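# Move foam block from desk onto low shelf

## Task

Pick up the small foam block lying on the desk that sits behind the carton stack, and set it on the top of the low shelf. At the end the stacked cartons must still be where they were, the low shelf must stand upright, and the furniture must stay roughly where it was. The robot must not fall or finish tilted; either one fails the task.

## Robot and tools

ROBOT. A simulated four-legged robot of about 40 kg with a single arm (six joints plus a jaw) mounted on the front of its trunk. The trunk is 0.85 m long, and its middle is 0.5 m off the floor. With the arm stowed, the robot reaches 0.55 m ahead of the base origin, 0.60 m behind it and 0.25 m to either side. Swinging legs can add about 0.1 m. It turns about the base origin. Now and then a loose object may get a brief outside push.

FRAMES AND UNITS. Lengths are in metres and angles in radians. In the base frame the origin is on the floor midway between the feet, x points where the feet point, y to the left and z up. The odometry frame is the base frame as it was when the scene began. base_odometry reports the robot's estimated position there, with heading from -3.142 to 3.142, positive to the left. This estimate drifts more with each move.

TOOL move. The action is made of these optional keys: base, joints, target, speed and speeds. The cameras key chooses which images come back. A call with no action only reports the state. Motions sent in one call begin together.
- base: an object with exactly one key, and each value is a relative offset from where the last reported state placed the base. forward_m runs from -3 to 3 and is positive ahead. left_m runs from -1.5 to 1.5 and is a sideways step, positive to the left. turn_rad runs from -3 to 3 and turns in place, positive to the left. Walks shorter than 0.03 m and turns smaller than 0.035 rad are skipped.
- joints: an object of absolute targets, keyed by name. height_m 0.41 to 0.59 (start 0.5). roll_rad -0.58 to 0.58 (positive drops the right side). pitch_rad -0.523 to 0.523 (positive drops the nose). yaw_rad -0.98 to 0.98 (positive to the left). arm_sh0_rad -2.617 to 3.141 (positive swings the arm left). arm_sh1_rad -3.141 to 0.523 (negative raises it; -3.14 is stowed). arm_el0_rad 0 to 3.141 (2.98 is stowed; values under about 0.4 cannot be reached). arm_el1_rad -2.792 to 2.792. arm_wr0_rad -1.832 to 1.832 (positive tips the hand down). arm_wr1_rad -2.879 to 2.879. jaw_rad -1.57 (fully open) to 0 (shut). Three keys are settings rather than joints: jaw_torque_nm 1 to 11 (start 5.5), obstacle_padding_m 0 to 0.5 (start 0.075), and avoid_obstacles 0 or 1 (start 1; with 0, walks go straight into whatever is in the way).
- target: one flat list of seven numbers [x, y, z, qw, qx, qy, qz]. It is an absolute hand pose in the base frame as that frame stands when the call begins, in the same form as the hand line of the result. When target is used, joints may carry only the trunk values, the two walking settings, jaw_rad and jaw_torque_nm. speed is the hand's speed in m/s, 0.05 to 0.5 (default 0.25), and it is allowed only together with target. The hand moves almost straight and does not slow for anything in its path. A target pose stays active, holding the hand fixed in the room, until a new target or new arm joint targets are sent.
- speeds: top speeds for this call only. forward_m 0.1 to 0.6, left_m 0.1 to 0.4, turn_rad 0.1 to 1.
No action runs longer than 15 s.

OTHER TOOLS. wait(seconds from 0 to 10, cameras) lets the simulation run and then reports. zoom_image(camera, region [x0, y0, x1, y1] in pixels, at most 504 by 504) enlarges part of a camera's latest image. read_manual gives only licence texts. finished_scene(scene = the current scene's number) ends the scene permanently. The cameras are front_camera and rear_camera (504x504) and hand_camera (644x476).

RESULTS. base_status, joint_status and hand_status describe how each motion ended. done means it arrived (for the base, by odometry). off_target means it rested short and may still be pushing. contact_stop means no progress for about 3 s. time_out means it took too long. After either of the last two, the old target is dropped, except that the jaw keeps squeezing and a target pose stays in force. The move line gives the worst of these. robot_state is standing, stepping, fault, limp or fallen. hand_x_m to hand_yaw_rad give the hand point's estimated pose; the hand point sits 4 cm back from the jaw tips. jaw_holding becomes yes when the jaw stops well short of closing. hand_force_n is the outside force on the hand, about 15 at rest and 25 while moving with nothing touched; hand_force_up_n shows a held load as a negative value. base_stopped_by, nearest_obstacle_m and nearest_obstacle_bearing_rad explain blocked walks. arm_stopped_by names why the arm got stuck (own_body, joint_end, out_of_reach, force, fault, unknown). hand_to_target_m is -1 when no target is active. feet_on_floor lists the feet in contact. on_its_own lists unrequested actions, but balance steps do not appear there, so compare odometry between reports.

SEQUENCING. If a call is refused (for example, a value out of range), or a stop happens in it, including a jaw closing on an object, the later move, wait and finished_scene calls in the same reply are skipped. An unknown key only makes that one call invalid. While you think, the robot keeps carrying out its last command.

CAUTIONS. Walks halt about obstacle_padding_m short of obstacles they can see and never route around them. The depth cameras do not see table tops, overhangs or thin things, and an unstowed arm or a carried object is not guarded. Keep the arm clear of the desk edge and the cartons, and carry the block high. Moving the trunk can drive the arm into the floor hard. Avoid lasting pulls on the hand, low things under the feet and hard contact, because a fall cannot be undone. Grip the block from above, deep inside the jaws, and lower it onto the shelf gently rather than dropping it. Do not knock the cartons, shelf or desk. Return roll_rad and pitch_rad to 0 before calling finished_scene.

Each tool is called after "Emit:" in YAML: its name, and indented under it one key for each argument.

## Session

Emit:
move:

Scene clock: 0.00 s.
base_odometry: x=-0.001 y=+0.000 heading=+0.000
base_status: not commanded
joint_positions: height_m=+0.499 roll_rad=-0.008 pitch_rad=+0.002 yaw_rad=+0.001 obstacle_padding_m=+0.075 avoid_obstacles=+1.000 arm_sh0_rad=+0.000 arm_sh1_rad=-3.140 arm_el0_rad=+2.981 arm_el1_rad=+0.000 arm_wr0_rad=+0.000 arm_wr1_rad=+0.000 jaw_rad=-0.001 jaw_torque_nm=+5.500
joint_status: not commanded
robot_state: standing
hand_x_m: 0.501
hand_y_m: 0.006
hand_z_m: 0.855
hand_roll_rad: -0.009
hand_pitch_rad: -0.156
hand_yaw_rad: 0.000
jaw_holding: no
hand_force_n: 8
hand_force_up_n: 3
base_stopped_by: nothing
nearest_obstacle_m: 9.00
nearest_obstacle_bearing_rad: 0.00
arm_stopped_by: nothing
hand_to_target_m: -1.000
feet_on_floor: stepping
hand: x=+0.5012 y=+0.0062 z=+0.8551 quat_wxyz=(+0.997, -0.005, -0.078, +0.000) (m; base frame)
hand_status: not commanded
pictures: front_camera, hand_camera, rear_camera

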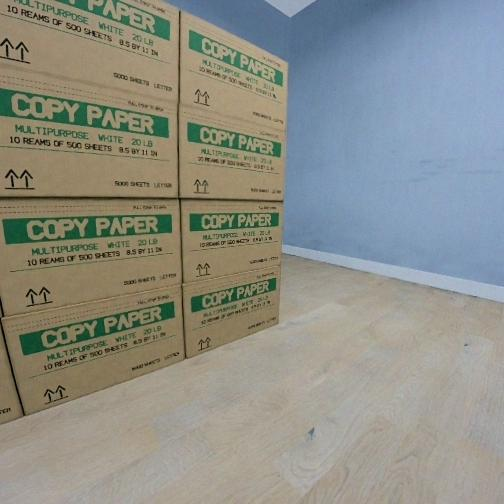

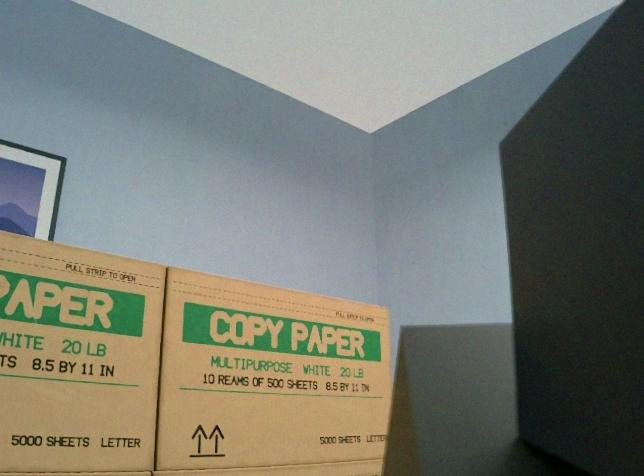

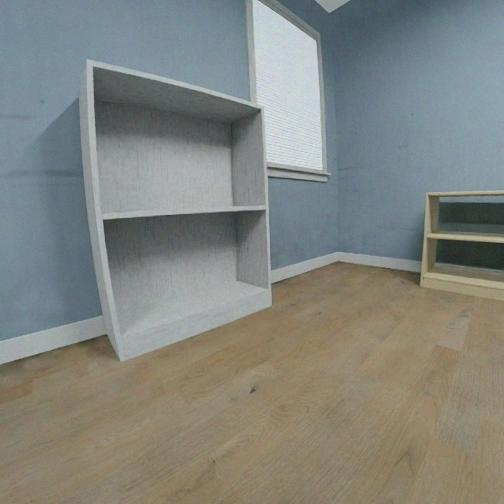

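Emit:
move:
  base: {"turn_rad": 0.62}
  cameras: []

Emit:
move:
  base: {"forward_m": 0.3}
  joints: {"arm_sh0_rad": 0, "arm_sh1_rad": -1.65, "arm_el0_rad": 0.75, "arm_el1_rad": 0, "arm_wr0_rad": 1.5, "arm_wr1_rad": 0}

Scene clock: 15.93 s.
move: done
base_odometry: x=+0.000 y=+0.002 heading=+0.623
base_status: done
joint_positions: height_m=+0.498 roll_rad=-0.013 pitch_rad=+0.006 yaw_rad=-0.004 obstacle_padding_m=+0.075 avoid_obstacles=+1.000 arm_sh0_rad=+0.002 arm_sh1_rad=-3.137 arm_el0_rad=+2.980 arm_el1_rad=+0.000 arm_wr0_rad=+0.001 arm_wr1_rad=+0.000 jaw_rad=-0.001 jaw_torque_nm=+5.500
joint_status: not commanded
robot_state: standing
hand_x_m: 0.499
hand_y_m: 0.000
hand_z_m: 0.852
hand_roll_rad: -0.015
hand_pitch_rad: -0.150
hand_yaw_rad: -0.002
jaw_holding: no
hand_force_n: 5
hand_force_up_n: 2
base_stopped_by: nothing
nearest_obstacle_m: 0.43
nearest_obstacle_bearing_rad: 0.06
arm_stopped_by: nothing
hand_to_target_m: -1.000
feet_on_floor: fl fr hl hr
hand: x=+0.4989 y=+0.0000 z=+0.8524 quat_wxyz=(+0.997, -0.007, -0.075, -0.002) (m; base frame)
hand_status: not commanded
pictures: none
No camera images: "cameras" was empty.

Scene clock: 18.97 s.
move: done
base_odometry: x=+0.244 y=+0.178 heading=+0.621
base_status: done
joint_positions: height_m=+0.499 roll_rad=-0.003 pitch_rad=+0.008 yaw_rad=+0.003 obstacle_padding_m=+0.075 avoid_obstacles=+1.000 arm_sh0_rad=+0.001 arm_sh1_rad=-1.656 arm_el0_rad=+0.763 arm_el1_rad=+0.000 arm_wr0_rad=+1.495 arm_wr1_rad=+0.000 jaw_rad=-0.001 jaw_torque_nm=+5.500
joint_status: all done
robot_state: standing
hand_x_m: 0.567
hand_y_m: 0.004
hand_z_m: 1.269
hand_roll_rad: -0.006
hand_pitch_rad: 0.611
hand_yaw_rad: -0.001
jaw_holding: no
hand_force_n: 1
hand_force_up_n: 0
base_stopped_by: nothing
nearest_obstacle_m: 0.15
nearest_obstacle_bearing_rad: 0.07
arm_stopped_by: nothing
hand_to_target_m: -1.000
feet_on_floor: fl fr hl hr
hand: x=+0.5674 y=+0.0037 z=+1.2693 quat_wxyz=(+0.954, -0.003, +0.301, +0.000) (m; base frame)
hand_status: not commanded
pictures: front_camera, hand_camera, rear_camera

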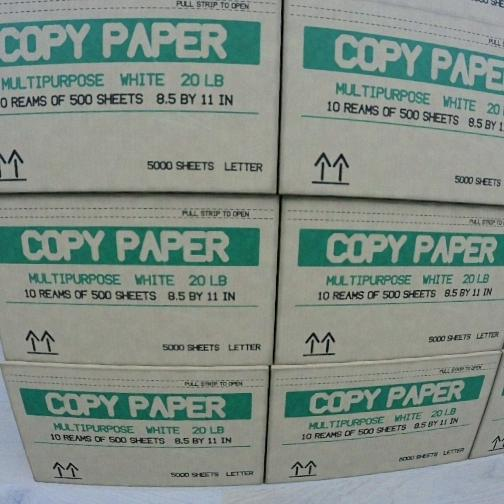

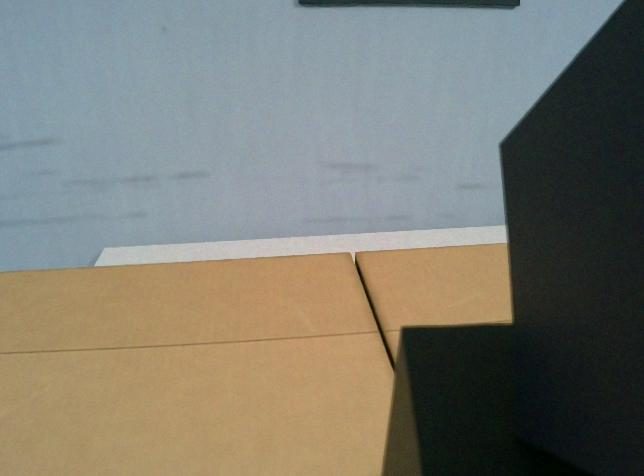

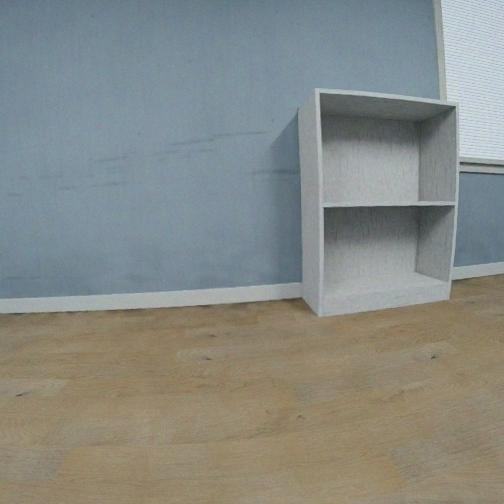

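Emit:
move:
  base: {"left_m": 1.0}
  joints: {"arm_sh0_rad": 0, "arm_sh1_rad": -2.267, "arm_el0_rad": 1.654, "arm_el1_rad": 0, "arm_wr0_rad": 1.115, "arm_wr1_rad": 0}
  cameras: ["front_camera"]

Emit:
move:
  base: {"forward_m": 0.6}
  joints: {"arm_sh0_rad": -0.9}

Scene clock: 36.00 s.
move: done
base_odometry: x=-0.336 y=+0.990 heading=+0.619
base_status: done
joint_positions: height_m=+0.498 roll_rad=-0.003 pitch_rad=+0.008 yaw_rad=+0.006 obstacle_padding_m=+0.075 avoid_obstacles=+1.000 arm_sh0_rad=-0.001 arm_sh1_rad=-2.267 arm_el0_rad=+1.653 arm_el1_rad=+0.000 arm_wr0_rad=+1.116 arm_wr1_rad=+0.000 jaw_rad=-0.001 jaw_torque_nm=+5.500
joint_status: all done
robot_state: standing
hand_x_m: 0.496
hand_y_m: 0.002
hand_z_m: 1.141
hand_roll_rad: -0.005
hand_pitch_rad: 0.511
hand_yaw_rad: 0.001
jaw_holding: no
hand_force_n: 1
hand_force_up_n: 0
base_stopped_by: nothing
nearest_obstacle_m: 0.33
nearest_obstacle_bearing_rad: -0.61
arm_stopped_by: nothing
hand_to_target_m: -1.000
feet_on_floor: fl fr hl hr
hand: x=+0.4958 y=+0.0017 z=+1.1412 quat_wxyz=(+0.968, -0.003, +0.253, +0.001) (m; base frame)
hand_status: not commanded
pictures: front_camera

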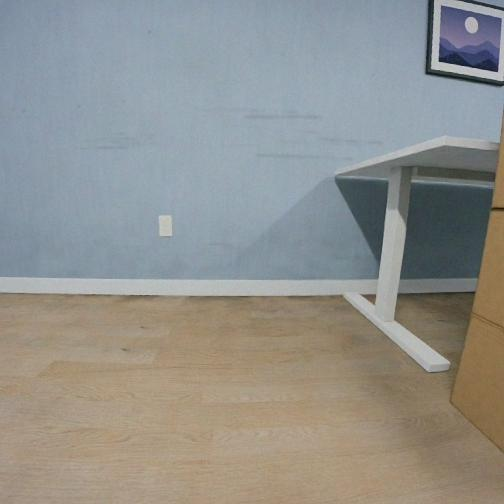

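Scene clock: 39.23 s.
move: done
base_odometry: x=+0.150 y=+1.341 heading=+0.619
base_status: done
joint_positions: height_m=+0.498 roll_rad=-0.011 pitch_rad=+0.001 yaw_rad=+0.004 obstacle_padding_m=+0.075 avoid_obstacles=+1.000 arm_sh0_rad=-0.891 arm_sh1_rad=-2.266 arm_el0_rad=+1.653 arm_el1_rad=+0.000 arm_wr0_rad=+1.115 arm_wr1_rad=+0.000 jaw_rad=-0.001 jaw_torque_nm=+5.500
joint_status: all done
robot_state: standing
hand_x_m: 0.404
hand_y_m: -0.184
hand_z_m: 1.147
hand_roll_rad: -0.010
hand_pitch_rad: 0.494
hand_yaw_rad: -0.894
jaw_holding: no
hand_force_n: 1
hand_force_up_n: 1
base_stopped_by: nothing
nearest_obstacle_m: 0.23
nearest_obstacle_bearing_rad: -1.14
arm_stopped_by: nothing
hand_to_target_m: -1.000
feet_on_floor: fl fr hl hr
hand: x=+0.4037 y=-0.1839 z=+1.1471 quat_wxyz=(+0.875, +0.101, +0.223, -0.418) (m; base frame)
hand_status: not commanded
pictures: front_camera, hand_camera, rear_camera

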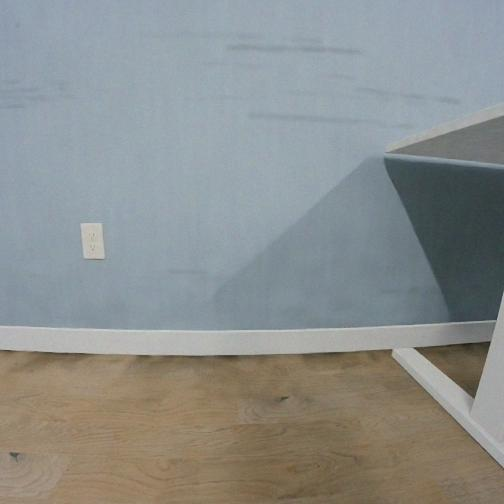

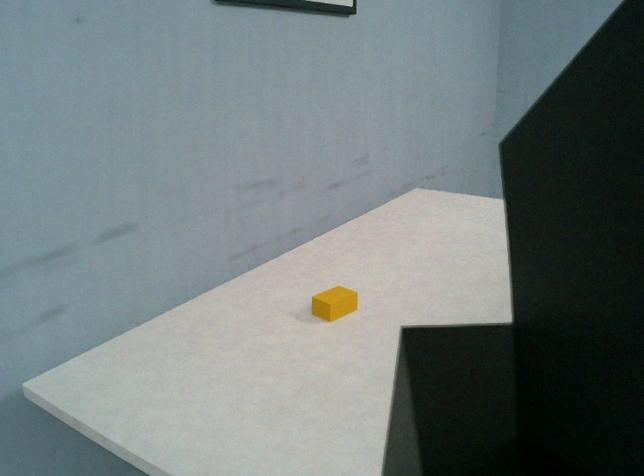

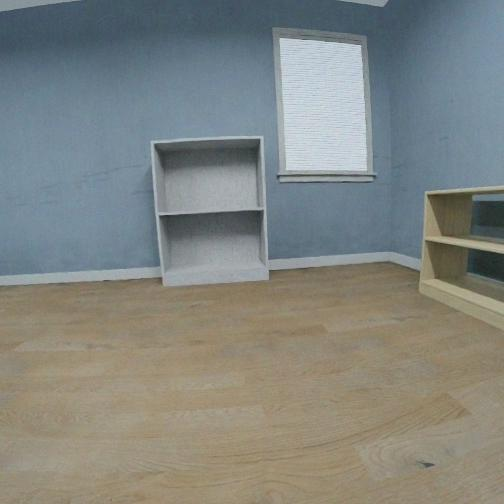

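Emit:
move:
  base: {"left_m": 0.17}
  joints: {"arm_sh0_rad": 0, "jaw_rad": -1.2}
  cameras: []

Emit:
move:
  base: {"forward_m": 0.45}
  cameras: []

Emit:
move:
  base: {"turn_rad": -1.15}

Scene clock: 63.70 s.
move: done
base_odometry: x=+0.054 y=+1.479 heading=+0.619
base_status: done
joint_positions: height_m=+0.498 roll_rad=-0.005 pitch_rad=+0.002 yaw_rad=+0.006 obstacle_padding_m=+0.075 avoid_obstacles=+1.000 arm_sh0_rad=-0.011 arm_sh1_rad=-2.266 arm_el0_rad=+1.653 arm_el1_rad=+0.000 arm_wr0_rad=+1.114 arm_wr1_rad=+0.000 jaw_rad=-1.200 jaw_torque_nm=+5.500
joint_status: all done
robot_state: standing
hand_x_m: 0.492
hand_y_m: 0.000
hand_z_m: 1.145
hand_roll_rad: -0.008
hand_pitch_rad: 0.504
hand_yaw_rad: -0.011
jaw_holding: no
hand_force_n: 2
hand_force_up_n: 0
base_stopped_by: nothing
nearest_obstacle_m: 0.43
nearest_obstacle_bearing_rad: -1.23
arm_stopped_by: nothing
hand_to_target_m: -1.000
feet_on_floor: fl fr hl hr
hand: x=+0.4919 y=-0.0001 z=+1.1446 quat_wxyz=(+0.968, -0.002, +0.249, -0.004) (m; base frame)
hand_status: not commanded
pictures: none
No camera images: "cameras" was empty.

Scene clock: 66.43 s.
move: done
base_odometry: x=+0.419 y=+1.739 heading=+0.617
base_status: done
joint_positions: height_m=+0.498 roll_rad=+0.002 pitch_rad=+0.004 yaw_rad=+0.005 obstacle_padding_m=+0.075 avoid_obstacles=+1.000 arm_sh0_rad=-0.005 arm_sh1_rad=-2.265 arm_el0_rad=+1.652 arm_el1_rad=+0.000 arm_wr0_rad=+1.114 arm_wr1_rad=+0.000 jaw_rad=-1.201 jaw_torque_nm=+5.500
joint_status: not commanded
robot_state: standing
hand_x_m: 0.493
hand_y_m: 0.001
hand_z_m: 1.144
hand_roll_rad: 0.001
hand_pitch_rad: 0.506
hand_yaw_rad: -0.001
jaw_holding: no
hand_force_n: 3
hand_force_up_n: 2
base_stopped_by: nothing
nearest_obstacle_m: 0.13
nearest_obstacle_bearing_rad: 0.23
arm_stopped_by: nothing
hand_to_target_m: -1.000
feet_on_floor: fl fr hl hr
hand: x=+0.4928 y=+0.0012 z=+1.1438 quat_wxyz=(+0.968, +0.000, +0.250, -0.001) (m; base frame)
hand_status: not commanded
pictures: none
No camera images: "cameras" was empty.

Scene clock: 69.83 s.
move: done
base_odometry: x=+0.421 y=+1.739 heading=-0.537
base_status: done
joint_positions: height_m=+0.498 roll_rad=-0.003 pitch_rad=-0.002 yaw_rad=+0.012 obstacle_padding_m=+0.075 avoid_obstacles=+1.000 arm_sh0_rad=-0.003 arm_sh1_rad=-2.267 arm_el0_rad=+1.653 arm_el1_rad=+0.000 arm_wr0_rad=+1.115 arm_wr1_rad=+0.000 jaw_rad=-1.201 jaw_torque_nm=+5.500
joint_status: not commanded
robot_state: standing
hand_x_m: 0.490
hand_y_m: 0.005
hand_z_m: 1.147
hand_roll_rad: -0.005
hand_pitch_rad: 0.499
hand_yaw_rad: 0.005
jaw_holding: no
hand_force_n: 1
hand_force_up_n: 1
base_stopped_by: nothing
nearest_obstacle_m: 0.10
nearest_obstacle_bearing_rad: -0.55
arm_stopped_by: nothing
hand_to_target_m: -1.000
feet_on_floor: fl fr hl hr
hand: x=+0.4904 y=+0.0049 z=+1.1469 quat_wxyz=(+0.969, -0.003, +0.247, +0.003) (m; base frame)
hand_status: not commanded
pictures: front_camera, hand_camera, rear_camera

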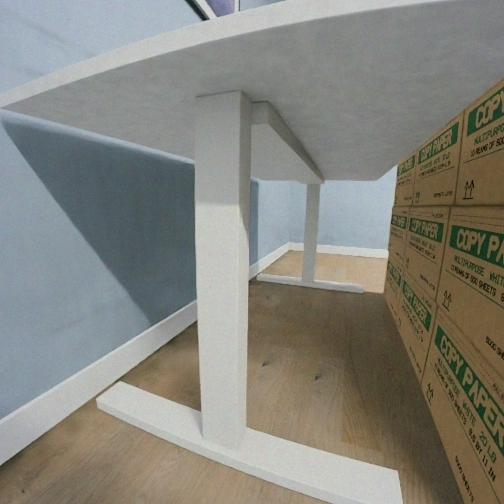

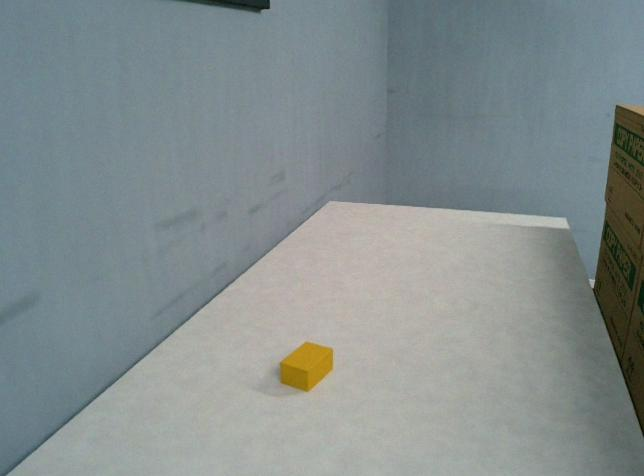

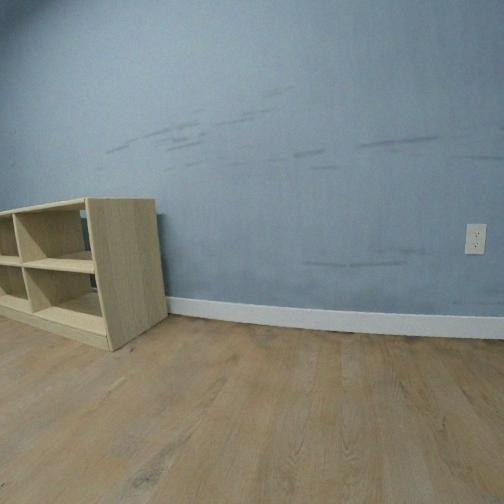

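Emit:
move:
  base: {"left_m": 0.1}
  joints: {"obstacle_padding_m": 0.03}
  cameras: []

Emit:
move:
  base: {"forward_m": 0.13}
  speeds: {"forward_m": 0.2}
  cameras: ["front_camera", "hand_camera"]

Scene clock: 86.07 s.
move: done
base_odometry: x=+0.471 y=+1.824 heading=-0.539
base_status: done
joint_positions: height_m=+0.499 roll_rad=-0.009 pitch_rad=-0.002 yaw_rad=+0.006 obstacle_padding_m=+0.030 avoid_obstacles=+1.000 arm_sh0_rad=-0.002 arm_sh1_rad=-2.266 arm_el0_rad=+1.653 arm_el1_rad=+0.000 arm_wr0_rad=+1.115 arm_wr1_rad=+0.000 jaw_rad=-1.201 jaw_torque_nm=+5.500
joint_status: all done
robot_state: standing
hand_x_m: 0.492
hand_y_m: 0.007
hand_z_m: 1.147
hand_roll_rad: -0.012
hand_pitch_rad: 0.500
hand_yaw_rad: -0.003
jaw_holding: no
hand_force_n: 2
hand_force_up_n: 1
base_stopped_by: nothing
nearest_obstacle_m: 0.17
nearest_obstacle_bearing_rad: 0.65
arm_stopped_by: nothing
hand_to_target_m: -1.000
feet_on_floor: fl fr hl hr
hand: x=+0.4923 y=+0.0065 z=+1.1470 quat_wxyz=(+0.969, -0.006, +0.247, +0.000) (m; base frame)
hand_status: not commanded
pictures: none
No camera images: "cameras" was empty.

Scene clock: 87.90 s.
move: done
base_odometry: x=+0.584 y=+1.758 heading=-0.542
base_status: done
joint_positions: height_m=+0.498 roll_rad=-0.009 pitch_rad=-0.002 yaw_rad=+0.007 obstacle_padding_m=+0.030 avoid_obstacles=+1.000 arm_sh0_rad=-0.001 arm_sh1_rad=-2.266 arm_el0_rad=+1.652 arm_el1_rad=-0.001 arm_wr0_rad=+1.115 arm_wr1_rad=+0.000 jaw_rad=-1.201 jaw_torque_nm=+5.500
joint_status: not commanded
robot_state: standing
hand_x_m: 0.490
hand_y_m: 0.006
hand_z_m: 1.147
hand_roll_rad: -0.012
hand_pitch_rad: 0.500
hand_yaw_rad: -0.002
jaw_holding: no
hand_force_n: 2
hand_force_up_n: 1
base_stopped_by: nothing
nearest_obstacle_m: 0.11
nearest_obstacle_bearing_rad: -0.06
arm_stopped_by: nothing
hand_to_target_m: -1.000
feet_on_floor: fl fr hl hr
hand: x=+0.4905 y=+0.0055 z=+1.1468 quat_wxyz=(+0.969, -0.006, +0.247, +0.001) (m; base frame)
hand_status: not commanded
pictures: front_camera, hand_camera

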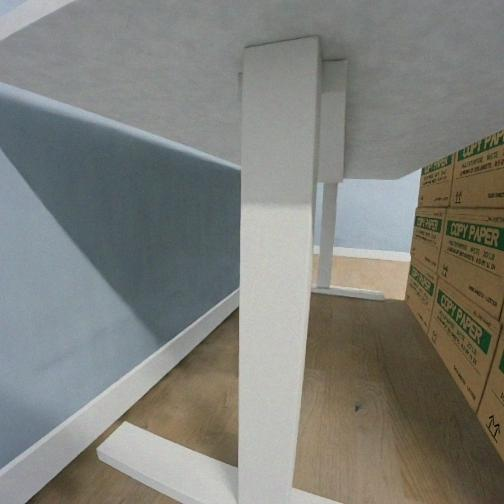

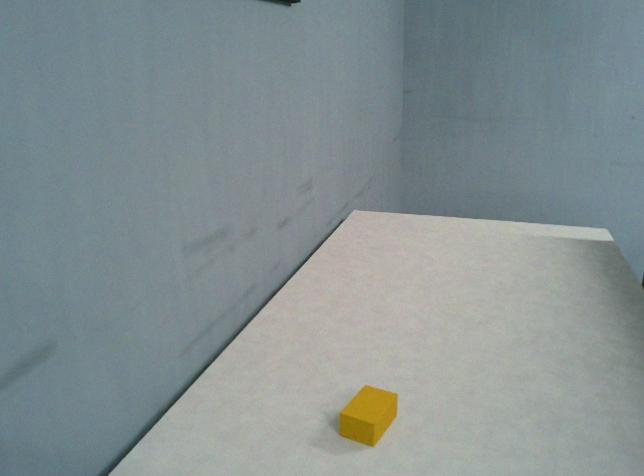

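Emit:
move:
  target: [0.904, 0.020, 0.86, 0.7029, -0.6486, 0.2818, -0.0776]
  joints: {"jaw_rad": -1.5}
  cameras: ["hand_camera"]

Scene clock: 101.93 s.
move: done
base_odometry: x=+0.581 y=+1.759 heading=-0.542
base_status: not commanded
joint_positions: height_m=+0.499 roll_rad=-0.008 pitch_rad=-0.003 yaw_rad=+0.004 obstacle_padding_m=+0.030 avoid_obstacles=+1.000 arm_sh0_rad=+0.218 arm_sh1_rad=-1.105 arm_el0_rad=+1.469 arm_el1_rad=-1.515 arm_wr0_rad=+0.697 arm_wr1_rad=+0.202 jaw_rad=-1.500 jaw_torque_nm=+5.500
joint_status: all done
robot_state: standing
hand_x_m: 0.900
hand_y_m: 0.021
hand_z_m: 0.860
hand_roll_rad: -1.575
hand_pitch_rad: 0.303
hand_yaw_rad: -0.522
jaw_holding: no
hand_force_n: 1
hand_force_up_n: 0
base_stopped_by: nothing
nearest_obstacle_m: 0.11
nearest_obstacle_bearing_rad: -0.06
arm_stopped_by: nothing
hand_to_target_m: 0.008
feet_on_floor: fl fr hl hr
hand: x=+0.9004 y=+0.0210 z=+0.8596 quat_wxyz=(+0.701, -0.649, +0.283, -0.077) (m; base frame)
hand_status: done (0.008 m and 0.3 deg from the pose sent, 0.503 m and 82.1 deg at the start)
pictures: hand_camera

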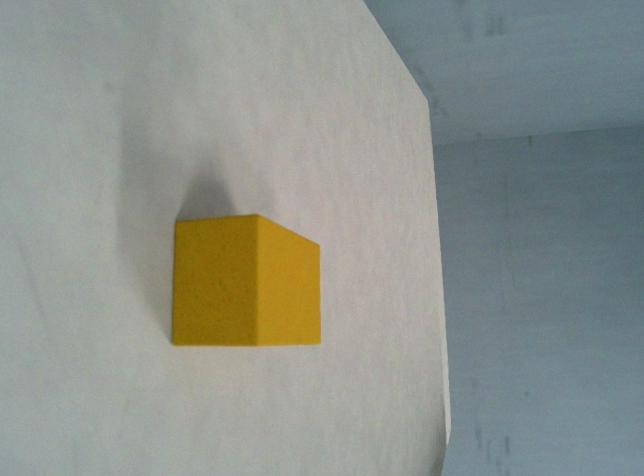

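Emit:
move:
  target: [0.955, 0.001, 0.772, 0.7029, -0.6486, 0.2818, -0.0776]
  speed: 0.12
  cameras: ["hand_camera"]

Scene clock: 113.60 s.
move: done
base_odometry: x=+0.581 y=+1.759 heading=-0.542
base_status: not commanded
joint_positions: height_m=+0.499 roll_rad=-0.008 pitch_rad=-0.002 yaw_rad=+0.004 obstacle_padding_m=+0.030 avoid_obstacles=+1.000 arm_sh0_rad=+0.168 arm_sh1_rad=-0.894 arm_el0_rad=+1.376 arm_el1_rad=-1.674 arm_wr0_rad=+0.656 arm_wr1_rad=+0.379 jaw_rad=-1.500 jaw_torque_nm=+5.500
joint_status: not commanded
robot_state: standing
hand_x_m: 0.947
hand_y_m: 0.002
hand_z_m: 0.773
hand_roll_rad: -1.582
hand_pitch_rad: 0.308
hand_yaw_rad: -0.525
jaw_holding: no
hand_force_n: 1
hand_force_up_n: -1
base_stopped_by: nothing
nearest_obstacle_m: 0.11
nearest_obstacle_bearing_rad: -0.06
arm_stopped_by: nothing
hand_to_target_m: 0.009
feet_on_floor: fl fr hl hr
hand: x=+0.9467 y=+0.0023 z=+0.7729 quat_wxyz=(+0.699, -0.651, +0.287, -0.075) (m; base frame)
hand_status: done (0.009 m and 0.8 deg from the pose sent, 0.105 m and 0.3 deg at the start)
pictures: hand_camera

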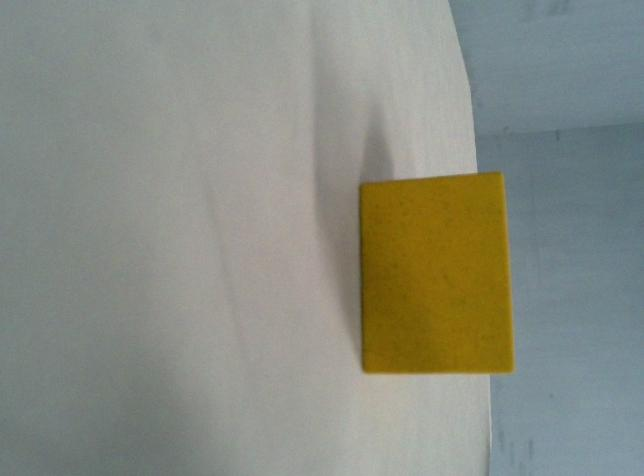

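Emit:
move:
  target: [0.985, -0.008, 0.770, 0.7029, -0.6486, 0.2818, -0.0776]
  joints: {"jaw_rad": -1.57}
  speed: 0.08
  cameras: ["hand_camera"]

Emit:
move:
  target: [1.052, -0.047, 0.770, 0.7029, -0.6486, 0.2818, -0.0776]
  speed: 0.06
  cameras: ["hand_camera"]

Scene clock: 119.00 s.
move: off_target
base_odometry: x=+0.581 y=+1.759 heading=-0.542
base_status: not commanded
joint_positions: height_m=+0.499 roll_rad=-0.009 pitch_rad=-0.003 yaw_rad=+0.004 obstacle_padding_m=+0.030 avoid_obstacles=+1.000 arm_sh0_rad=+0.144 arm_sh1_rad=-0.795 arm_el0_rad=+1.232 arm_el1_rad=-1.641 arm_wr0_rad=+0.629 arm_wr1_rad=+0.324 jaw_rad=-1.570 jaw_torque_nm=+5.500
joint_status: all done
robot_state: standing
hand_x_m: 0.975
hand_y_m: -0.006
hand_z_m: 0.770
hand_roll_rad: -1.575
hand_pitch_rad: 0.301
hand_yaw_rad: -0.521
jaw_holding: no
hand_force_n: 1
hand_force_up_n: 0
base_stopped_by: nothing
nearest_obstacle_m: 0.11
nearest_obstacle_bearing_rad: -0.06
arm_stopped_by: nothing
hand_to_target_m: 0.011
feet_on_floor: fl fr hl hr
hand: x=+0.9747 y=-0.0062 z=+0.7703 quat_wxyz=(+0.702, -0.650, +0.283, -0.077) (m; base frame)
hand_status: off_target (0.011 m and 0.2 deg from the pose sent, 0.040 m and 0.8 deg at the start)
pictures: hand_camera

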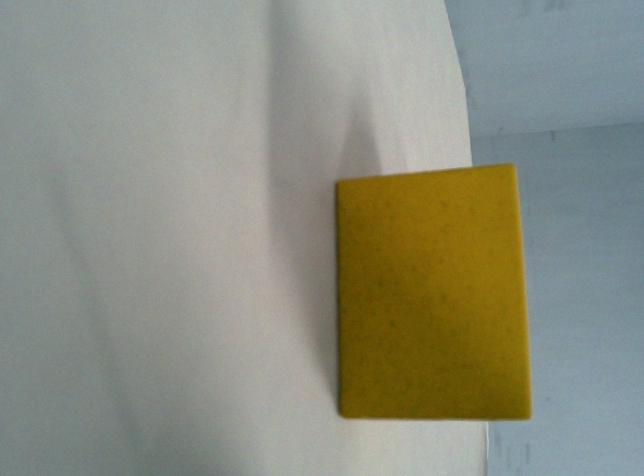

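Scene clock: 121.87 s.
move: off_target
base_odometry: x=+0.580 y=+1.759 heading=-0.542
base_status: not commanded
joint_positions: height_m=+0.499 roll_rad=-0.009 pitch_rad=-0.002 yaw_rad=+0.004 obstacle_padding_m=+0.030 avoid_obstacles=+1.000 arm_sh0_rad=+0.065 arm_sh1_rad=-0.520 arm_el0_rad=+0.775 arm_el1_rad=-1.374 arm_wr0_rad=+0.563 arm_wr1_rad=-0.025 jaw_rad=-1.570 jaw_torque_nm=+5.500
joint_status: not commanded
robot_state: standing
hand_x_m: 1.041
hand_y_m: -0.047
hand_z_m: 0.769
hand_roll_rad: -1.578
hand_pitch_rad: 0.311
hand_yaw_rad: -0.521
jaw_holding: no
hand_force_n: 2
hand_force_up_n: 0
base_stopped_by: nothing
nearest_obstacle_m: 0.11
nearest_obstacle_bearing_rad: -0.06
arm_stopped_by: nothing
hand_to_target_m: 0.012
feet_on_floor: fl fr hl hr
hand: x=+1.0406 y=-0.0468 z=+0.7691 quat_wxyz=(+0.701, -0.649, +0.286, -0.073) (m; base frame)
hand_status: off_target (0.012 m and 0.8 deg from the pose sent, 0.087 m and 0.2 deg at the start)
pictures: hand_camera

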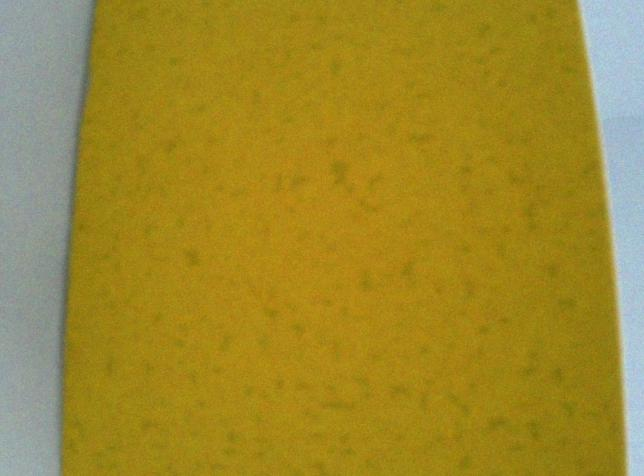

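Emit:
move:
  joints: {"jaw_rad": 0}
  cameras: ["hand_camera"]

Scene clock: 128.33 s.
move: contact_stop
base_odometry: x=+0.580 y=+1.759 heading=-0.542
base_status: not commanded
joint_positions: height_m=+0.499 roll_rad=-0.009 pitch_rad=-0.003 yaw_rad=+0.004 obstacle_padding_m=+0.030 avoid_obstacles=+1.000 arm_sh0_rad=+0.062 arm_sh1_rad=-0.497 arm_el0_rad=+0.731 arm_el1_rad=-1.336 arm_wr0_rad=+0.565 arm_wr1_rad=-0.070 jaw_rad=-0.519 jaw_torque_nm=+5.500
joint_status: jaw_rad contact_stop (moved +1.051 of +1.570)
robot_state: standing
hand_x_m: 1.043
hand_y_m: -0.047
hand_z_m: 0.771
hand_roll_rad: -1.578
hand_pitch_rad: 0.314
hand_yaw_rad: -0.520
jaw_holding: yes
hand_force_n: 4
hand_force_up_n: 0
base_stopped_by: nothing
nearest_obstacle_m: 0.11
nearest_obstacle_bearing_rad: -0.06
arm_stopped_by: nothing
hand_to_target_m: 0.010
feet_on_floor: fl fr hl hr
hand: x=+1.0428 y=-0.0468 z=+0.7708 quat_wxyz=(+0.701, -0.649, +0.287, -0.072) (m; base frame)
hand_status: not commanded
pictures: hand_camera

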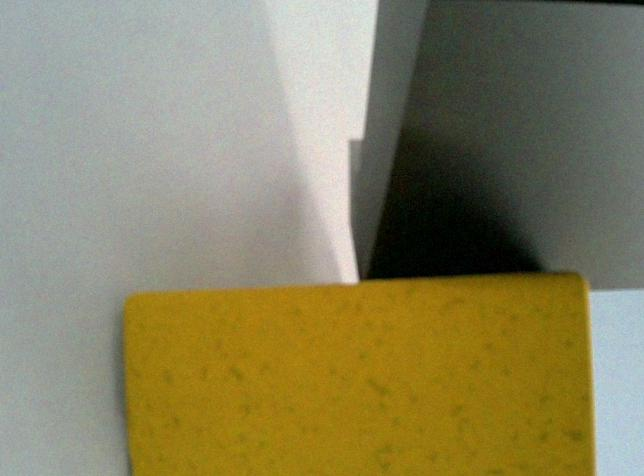

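Emit:
move:
  target: [1.03, -0.045, 0.83, 0.7029, -0.6486, 0.2818, -0.0776]
  speed: 0.06
  cameras: ["hand_camera"]

Scene clock: 132.97 s.
move: done
base_odometry: x=+0.580 y=+1.760 heading=-0.542
base_status: not commanded
joint_positions: height_m=+0.499 roll_rad=-0.009 pitch_rad=-0.003 yaw_rad=+0.004 obstacle_padding_m=+0.030 avoid_obstacles=+1.000 arm_sh0_rad=+0.064 arm_sh1_rad=-0.559 arm_el0_rad=+0.708 arm_el1_rad=-1.257 arm_wr0_rad=+0.585 arm_wr1_rad=-0.164 jaw_rad=-0.519 jaw_torque_nm=+5.500
joint_status: not commanded
robot_state: standing
hand_x_m: 1.035
hand_y_m: -0.047
hand_z_m: 0.829
hand_roll_rad: -1.561
hand_pitch_rad: 0.288
hand_yaw_rad: -0.519
jaw_holding: yes
hand_force_n: 8
hand_force_up_n: 0
base_stopped_by: nothing
nearest_obstacle_m: 0.11
nearest_obstacle_bearing_rad: -0.06
arm_stopped_by: nothing
hand_to_target_m: 0.005
feet_on_floor: fl fr hl hr
hand: x=+1.0347 y=-0.0466 z=+0.8288 quat_wxyz=(+0.706, -0.647, +0.277, -0.083) (m; base frame)
hand_status: done (0.005 m and 0.9 deg from the pose sent, 0.061 m and 0.9 deg at the start)
pictures: hand_camera

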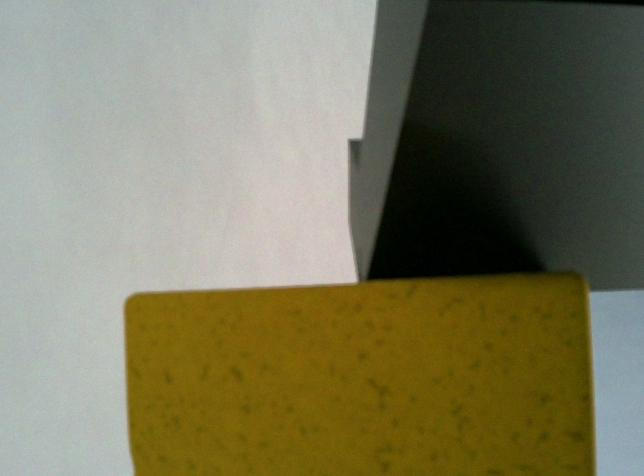

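Emit:
move:
  target: [0.70, 0.0, 1.08, 0.7029, -0.6486, 0.2818, -0.0776]
  speed: 0.25
  cameras: []

Emit:
move:
  joints: {"arm_sh0_rad": 0.0, "arm_sh1_rad": -2.2, "arm_el0_rad": 1.75, "arm_el1_rad": -0.5, "arm_wr0_rad": 0.7, "arm_wr1_rad": -1.0, "obstacle_padding_m": 0.06}
  cameras: []

Emit:
move:
  base: {"forward_m": -0.32}
  cameras: ["rear_camera", "hand_camera"]

Emit:
move:
  base: {"turn_rad": 2.73}
  cameras: ["front_camera", "hand_camera"]

Scene clock: 149.30 s.
move: done
base_odometry: x=+0.582 y=+1.758 heading=-0.542
base_status: not commanded
joint_positions: height_m=+0.499 roll_rad=-0.008 pitch_rad=-0.002 yaw_rad=+0.006 obstacle_padding_m=+0.030 avoid_obstacles=+1.000 arm_sh0_rad=+0.274 arm_sh1_rad=-1.751 arm_el0_rad=+1.645 arm_el1_rad=-1.080 arm_wr0_rad=+0.892 arm_wr1_rad=-0.394 jaw_rad=-0.519 jaw_torque_nm=+5.500
joint_status: not commanded
robot_state: standing
hand_x_m: 0.704
hand_y_m: -0.003
hand_z_m: 1.081
hand_roll_rad: -1.567
hand_pitch_rad: 0.296
hand_yaw_rad: -0.528
jaw_holding: yes
hand_force_n: 5
hand_force_up_n: 2
base_stopped_by: nothing
nearest_obstacle_m: 0.11
nearest_obstacle_bearing_rad: -0.06
arm_stopped_by: nothing
hand_to_target_m: 0.008
feet_on_floor: fl fr hl hr
hand: x=+0.7039 y=-0.0030 z=+1.0810 quat_wxyz=(+0.704, -0.646, +0.283, -0.082) (m; base frame)
hand_status: done (0.008 m and 0.6 deg from the pose sent, 0.421 m and 0.9 deg at the start)
pictures: none
No camera images: "cameras" was empty.

Scene clock: 150.53 s.
move: done
base_odometry: x=+0.584 y=+1.758 heading=-0.542
base_status: not commanded
joint_positions: height_m=+0.499 roll_rad=-0.009 pitch_rad=-0.002 yaw_rad=+0.007 obstacle_padding_m=+0.060 avoid_obstacles=+1.000 arm_sh0_rad=+0.015 arm_sh1_rad=-2.190 arm_el0_rad=+1.738 arm_el1_rad=-0.506 arm_wr0_rad=+0.705 arm_wr1_rad=-0.992 jaw_rad=-0.519 jaw_torque_nm=+5.500
joint_status: all done
robot_state: standing
hand_x_m: 0.561
hand_y_m: -0.048
hand_z_m: 1.173
hand_roll_rad: -1.459
hand_pitch_rad: 0.174
hand_yaw_rad: -0.307
jaw_holding: yes
hand_force_n: 3
hand_force_up_n: 1
base_stopped_by: nothing
nearest_obstacle_m: 0.11
nearest_obstacle_bearing_rad: -0.06
arm_stopped_by: nothing
hand_to_target_m: -1.000
feet_on_floor: fl fr hl hr
hand: x=+0.5614 y=-0.0484 z=+1.1732 quat_wxyz=(+0.743, -0.646, +0.165, -0.056) (m; base frame)
hand_status: not commanded
pictures: none
No camera images: "cameras" was empty.

Scene clock: 153.07 s.
move: done
base_odometry: x=+0.313 y=+1.921 heading=-0.543
base_status: done
joint_positions: height_m=+0.499 roll_rad=-0.012 pitch_rad=+0.001 yaw_rad=+0.009 obstacle_padding_m=+0.060 avoid_obstacles=+1.000 arm_sh0_rad=+0.004 arm_sh1_rad=-2.200 arm_el0_rad=+1.749 arm_el1_rad=-0.502 arm_wr0_rad=+0.700 arm_wr1_rad=-0.993 jaw_rad=-0.519 jaw_torque_nm=+5.500
joint_status: not commanded
robot_state: standing
hand_x_m: 0.561
hand_y_m: -0.049
hand_z_m: 1.169
hand_roll_rad: -1.462
hand_pitch_rad: 0.174
hand_yaw_rad: -0.312
jaw_holding: yes
hand_force_n: 1
hand_force_up_n: 1
base_stopped_by: nothing
nearest_obstacle_m: 0.25
nearest_obstacle_bearing_rad: 0.70
arm_stopped_by: nothing
hand_to_target_m: -1.000
feet_on_floor: fl fr hl hr
hand: x=+0.5614 y=-0.0494 z=+1.1690 quat_wxyz=(+0.742, -0.647, +0.167, -0.058) (m; base frame)
hand_status: not commanded
pictures: hand_camera, rear_camera

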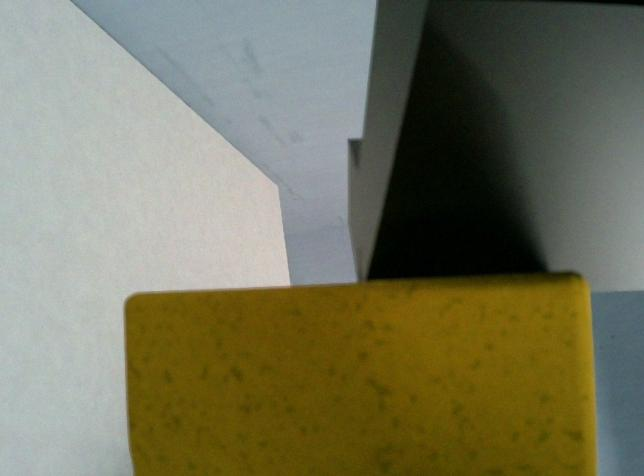

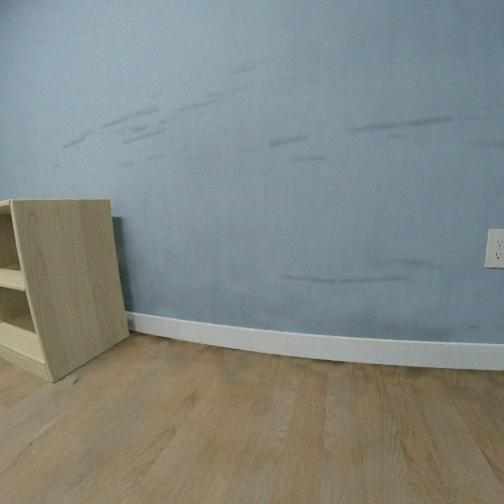

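Scene clock: 158.07 s.
move: done
base_odometry: x=+0.315 y=+1.922 heading=+2.188
base_status: done
joint_positions: height_m=+0.499 roll_rad=-0.001 pitch_rad=+0.007 yaw_rad=-0.005 obstacle_padding_m=+0.060 avoid_obstacles=+1.000 arm_sh0_rad=+0.004 arm_sh1_rad=-2.199 arm_el0_rad=+1.748 arm_el1_rad=-0.500 arm_wr0_rad=+0.699 arm_wr1_rad=-0.994 jaw_rad=-0.519 jaw_torque_nm=+5.500
joint_status: not commanded
robot_state: standing
hand_x_m: 0.563
hand_y_m: -0.059
hand_z_m: 1.166
hand_roll_rad: -1.452
hand_pitch_rad: 0.182
hand_yaw_rad: -0.323
jaw_holding: yes
hand_force_n: 1
hand_force_up_n: 1
base_stopped_by: nothing
nearest_obstacle_m: 0.27
nearest_obstacle_bearing_rad: 3.06
arm_stopped_by: nothing
hand_to_target_m: -1.000
feet_on_floor: fl fr hl hr
hand: x=+0.5629 y=-0.0586 z=+1.1657 quat_wxyz=(+0.745, -0.641, +0.174, -0.060) (m; base frame)
hand_status: not commanded
pictures: front_camera, hand_camera

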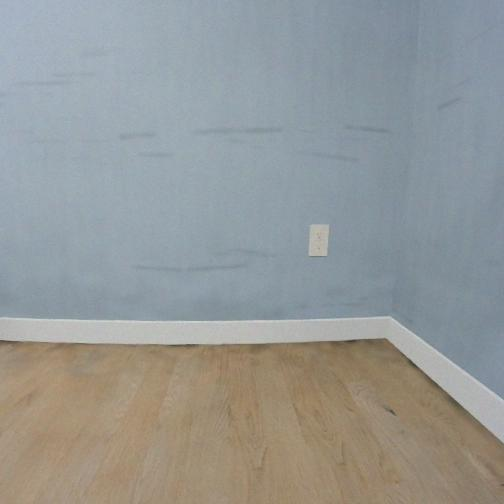

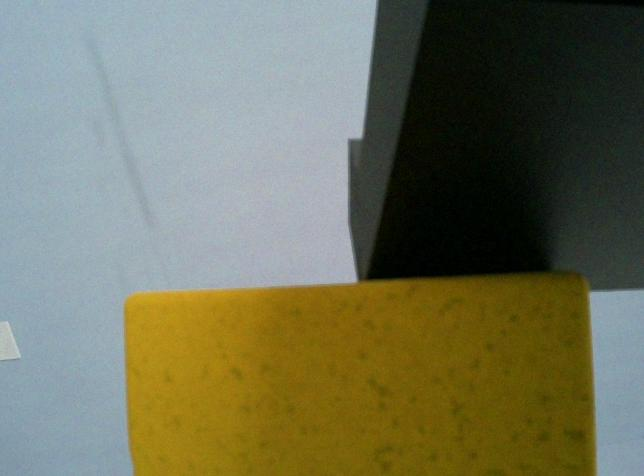

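Emit:
move:
  base: {"left_m": 1.3}
  cameras: ["front_camera"]

Scene clock: 166.77 s.
move: done
base_odometry: x=-0.747 y=+1.169 heading=+2.189
base_status: done
joint_positions: height_m=+0.498 roll_rad=+0.011 pitch_rad=+0.015 yaw_rad=+0.003 obstacle_padding_m=+0.060 avoid_obstacles=+1.000 arm_sh0_rad=+0.000 arm_sh1_rad=-2.199 arm_el0_rad=+1.746 arm_el1_rad=-0.501 arm_wr0_rad=+0.699 arm_wr1_rad=-0.994 jaw_rad=-0.519 jaw_torque_nm=+5.500
joint_status: not commanded
robot_state: standing
hand_x_m: 0.564
hand_y_m: -0.066
hand_z_m: 1.160
hand_roll_rad: -1.443
hand_pitch_rad: 0.191
hand_yaw_rad: -0.318
jaw_holding: yes
hand_force_n: 1
hand_force_up_n: 1
base_stopped_by: nothing
nearest_obstacle_m: 0.14
nearest_obstacle_bearing_rad: 0.23
arm_stopped_by: nothing
hand_to_target_m: -1.000
feet_on_floor: fl fr hl hr
hand: x=+0.5640 y=-0.0659 z=+1.1603 quat_wxyz=(+0.748, -0.638, +0.175, -0.056) (m; base frame)
hand_status: not commanded
pictures: front_camera

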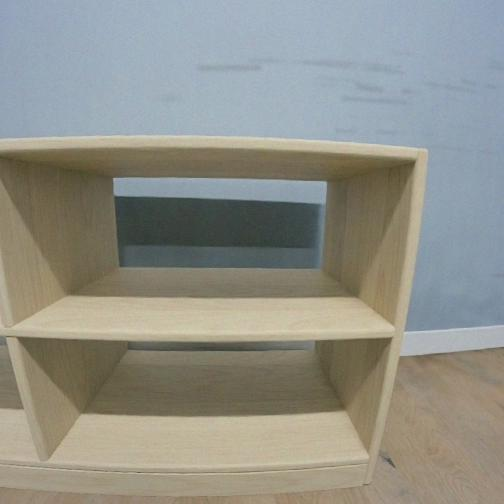

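Emit:
move:
  target: [0.80, 0.0, 0.80, 0.6994, -0.6994, 0.1039, 0.1039]
  speed: 0.25
  cameras: []

Emit:
move:
  target: [0.895, 0.0, 0.69, 0.6994, -0.6994, 0.1039, 0.1039]
  speed: 0.15
  cameras: ["front_camera", "hand_camera"]

Emit:
move:
  target: [0.895, 0.0, 0.672, 0.6994, -0.6994, 0.1039, 0.1039]
  speed: 0.05
  cameras: ["hand_camera"]

Emit:
move:
  target: [0.895, 0.0, 0.658, 0.6994, -0.6994, 0.1039, 0.1039]
  speed: 0.05
  cameras: ["front_camera", "hand_camera"]

Scene clock: 173.33 s.
move: done
base_odometry: x=-0.745 y=+1.168 heading=+2.189
base_status: not commanded
joint_positions: height_m=+0.498 roll_rad=+0.001 pitch_rad=+0.008 yaw_rad=+0.000 obstacle_padding_m=+0.060 avoid_obstacles=+1.000 arm_sh0_rad=+0.006 arm_sh1_rad=-1.529 arm_el0_rad=+2.116 arm_el1_rad=+0.045 arm_wr0_rad=-0.296 arm_wr1_rad=-1.615 jaw_rad=-0.519 jaw_torque_nm=+5.500
joint_status: not commanded
robot_state: standing
hand_x_m: 0.794
hand_y_m: 0.001
hand_z_m: 0.801
hand_roll_rad: -1.576
hand_pitch_rad: 0.300
hand_yaw_rad: -0.008
jaw_holding: yes
hand_force_n: 1
hand_force_up_n: -1
base_stopped_by: nothing
nearest_obstacle_m: 0.14
nearest_obstacle_bearing_rad: 0.23
arm_stopped_by: nothing
hand_to_target_m: 0.008
feet_on_floor: fl fr hl hr
hand: x=+0.7940 y=+0.0007 z=+0.8009 quat_wxyz=(+0.698, -0.701, +0.108, +0.103) (m; base frame)
hand_status: done (0.008 m and 0.5 deg from the pose sent, 0.436 m and 22.0 deg at the start)
pictures: none
No camera images: "cameras" was empty.

Scene clock: 175.20 s.
move: done
base_odometry: x=-0.745 y=+1.168 heading=+2.189
base_status: not commanded
joint_positions: height_m=+0.498 roll_rad=+0.000 pitch_rad=+0.008 yaw_rad=+0.000 obstacle_padding_m=+0.060 avoid_obstacles=+1.000 arm_sh0_rad=+0.003 arm_sh1_rad=-1.072 arm_el0_rad=+1.845 arm_el1_rad=+0.005 arm_wr0_rad=-0.481 arm_wr1_rad=-1.576 jaw_rad=-0.519 jaw_torque_nm=+5.500
joint_status: not commanded
robot_state: standing
hand_x_m: 0.889
hand_y_m: 0.001
hand_z_m: 0.692
hand_roll_rad: -1.574
hand_pitch_rad: 0.300
hand_yaw_rad: -0.001
jaw_holding: yes
hand_force_n: 1
hand_force_up_n: -1
base_stopped_by: nothing
nearest_obstacle_m: 0.14
nearest_obstacle_bearing_rad: 0.23
arm_stopped_by: nothing
hand_to_target_m: 0.008
feet_on_floor: fl fr hl hr
hand: x=+0.8886 y=+0.0010 z=+0.6924 quat_wxyz=(+0.698, -0.700, +0.106, +0.106) (m; base frame)
hand_status: done (0.008 m and 0.4 deg from the pose sent, 0.150 m and 0.5 deg at the start)
pictures: front_camera, hand_camera

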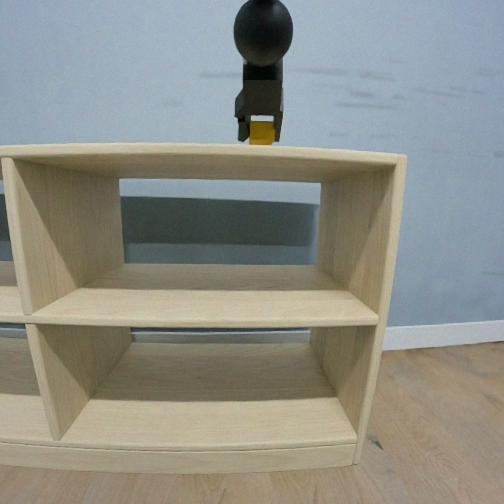

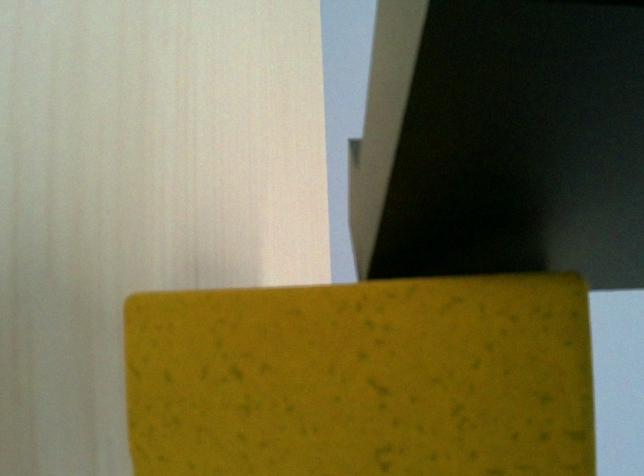

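Scene clock: 175.83 s.
move: done
base_odometry: x=-0.745 y=+1.167 heading=+2.189
base_status: not commanded
joint_positions: height_m=+0.498 roll_rad=+0.000 pitch_rad=+0.007 yaw_rad=+0.000 obstacle_padding_m=+0.060 avoid_obstacles=+1.000 arm_sh0_rad=+0.003 arm_sh1_rad=-1.036 arm_el0_rad=+1.845 arm_el1_rad=+0.005 arm_wr0_rad=-0.512 arm_wr1_rad=-1.576 jaw_rad=-0.519 jaw_torque_nm=+5.500
joint_status: not commanded
robot_state: standing
hand_x_m: 0.890
hand_y_m: 0.001
hand_z_m: 0.674
hand_roll_rad: -1.575
hand_pitch_rad: 0.305
hand_yaw_rad: -0.001
jaw_holding: yes
hand_force_n: 2
hand_force_up_n: -1
base_stopped_by: nothing
nearest_obstacle_m: 0.14
nearest_obstacle_bearing_rad: 0.23
arm_stopped_by: nothing
hand_to_target_m: 0.006
feet_on_floor: fl fr hl hr
hand: x=+0.8896 y=+0.0009 z=+0.6737 quat_wxyz=(+0.698, -0.700, +0.107, +0.107) (m; base frame)
hand_status: done (0.006 m and 0.6 deg from the pose sent, 0.021 m and 0.4 deg at the start)
pictures: hand_camera

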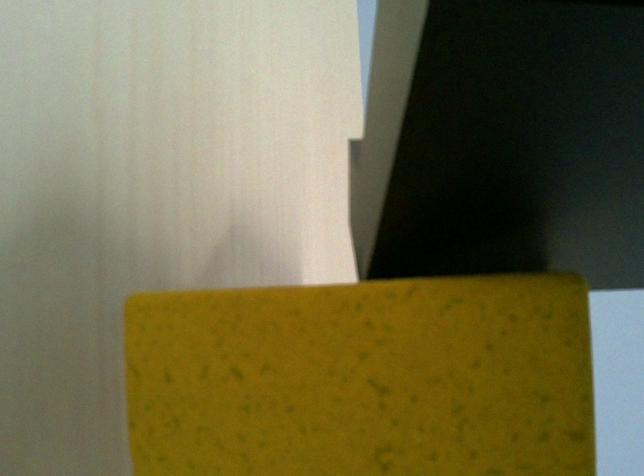

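Scene clock: 176.33 s.
move: done
base_odometry: x=-0.745 y=+1.168 heading=+2.189
base_status: not commanded
joint_positions: height_m=+0.498 roll_rad=+0.000 pitch_rad=+0.007 yaw_rad=+0.000 obstacle_padding_m=+0.060 avoid_obstacles=+1.000 arm_sh0_rad=+0.003 arm_sh1_rad=-1.009 arm_el0_rad=+1.845 arm_el1_rad=+0.005 arm_wr0_rad=-0.539 arm_wr1_rad=-1.576 jaw_rad=-0.519 jaw_torque_nm=+5.500
joint_status: not commanded
robot_state: standing
hand_x_m: 0.890
hand_y_m: 0.001
hand_z_m: 0.660
hand_roll_rad: -1.575
hand_pitch_rad: 0.304
hand_yaw_rad: -0.001
jaw_holding: yes
hand_force_n: 1
hand_force_up_n: -1
base_stopped_by: nothing
nearest_obstacle_m: 0.14
nearest_obstacle_bearing_rad: 0.23
arm_stopped_by: nothing
hand_to_target_m: 0.005
feet_on_floor: fl fr hl hr
hand: x=+0.8901 y=+0.0009 z=+0.6605 quat_wxyz=(+0.698, -0.700, +0.107, +0.107) (m; base frame)
hand_status: done (0.005 m and 0.6 deg from the pose sent, 0.017 m and 0.6 deg at the start)
pictures: front_camera, hand_camera

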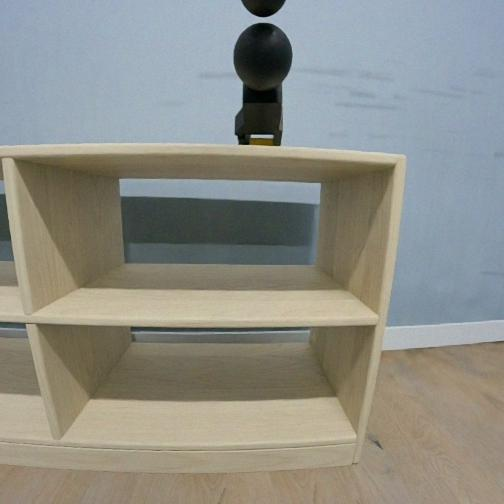

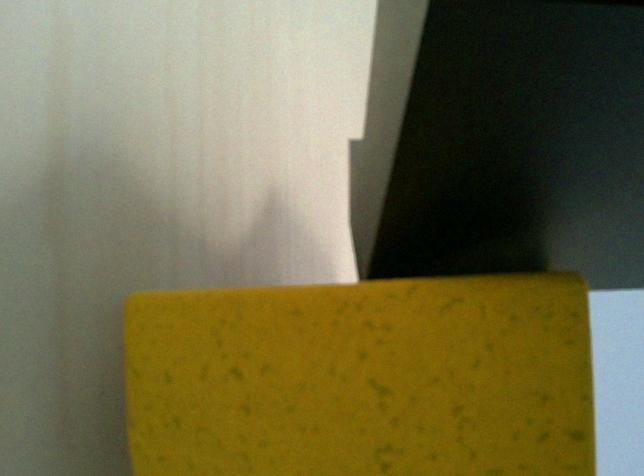

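Emit:
move:
  target: [0.895, 0.0, 0.648, 0.6994, -0.6994, 0.1039, 0.1039]
  speed: 0.05
  cameras: ["hand_camera"]

Scene clock: 180.53 s.
move: done
base_odometry: x=-0.744 y=+1.167 heading=+2.189
base_status: not commanded
joint_positions: height_m=+0.499 roll_rad=+0.000 pitch_rad=+0.006 yaw_rad=+0.000 obstacle_padding_m=+0.060 avoid_obstacles=+1.000 arm_sh0_rad=+0.002 arm_sh1_rad=-0.985 arm_el0_rad=+1.840 arm_el1_rad=+0.003 arm_wr0_rad=-0.561 arm_wr1_rad=-1.575 jaw_rad=-0.519 jaw_torque_nm=+5.500
joint_status: not commanded
robot_state: standing
hand_x_m: 0.892
hand_y_m: 0.000
hand_z_m: 0.651
hand_roll_rad: -1.574
hand_pitch_rad: 0.301
hand_yaw_rad: -0.001
jaw_holding: yes
hand_force_n: 1
hand_force_up_n: -1
base_stopped_by: nothing
nearest_obstacle_m: 0.14
nearest_obstacle_bearing_rad: 0.23
arm_stopped_by: nothing
hand_to_target_m: 0.005
feet_on_floor: fl fr hl hr
hand: x=+0.8915 y=+0.0005 z=+0.6509 quat_wxyz=(+0.698, -0.700, +0.106, +0.106) (m; base frame)
hand_status: done (0.005 m and 0.4 deg from the pose sent, 0.013 m and 0.6 deg at the start)
pictures: hand_camera

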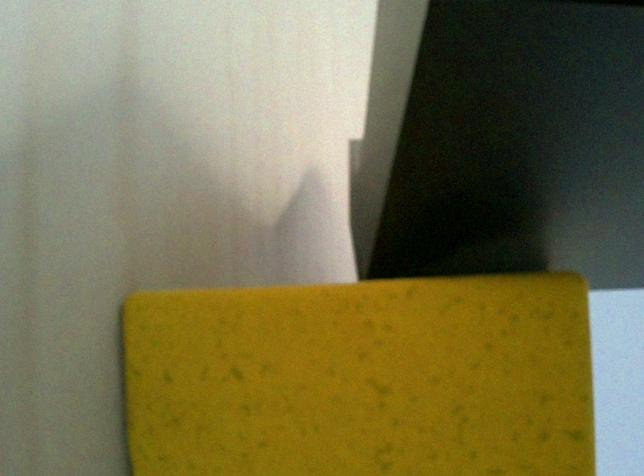

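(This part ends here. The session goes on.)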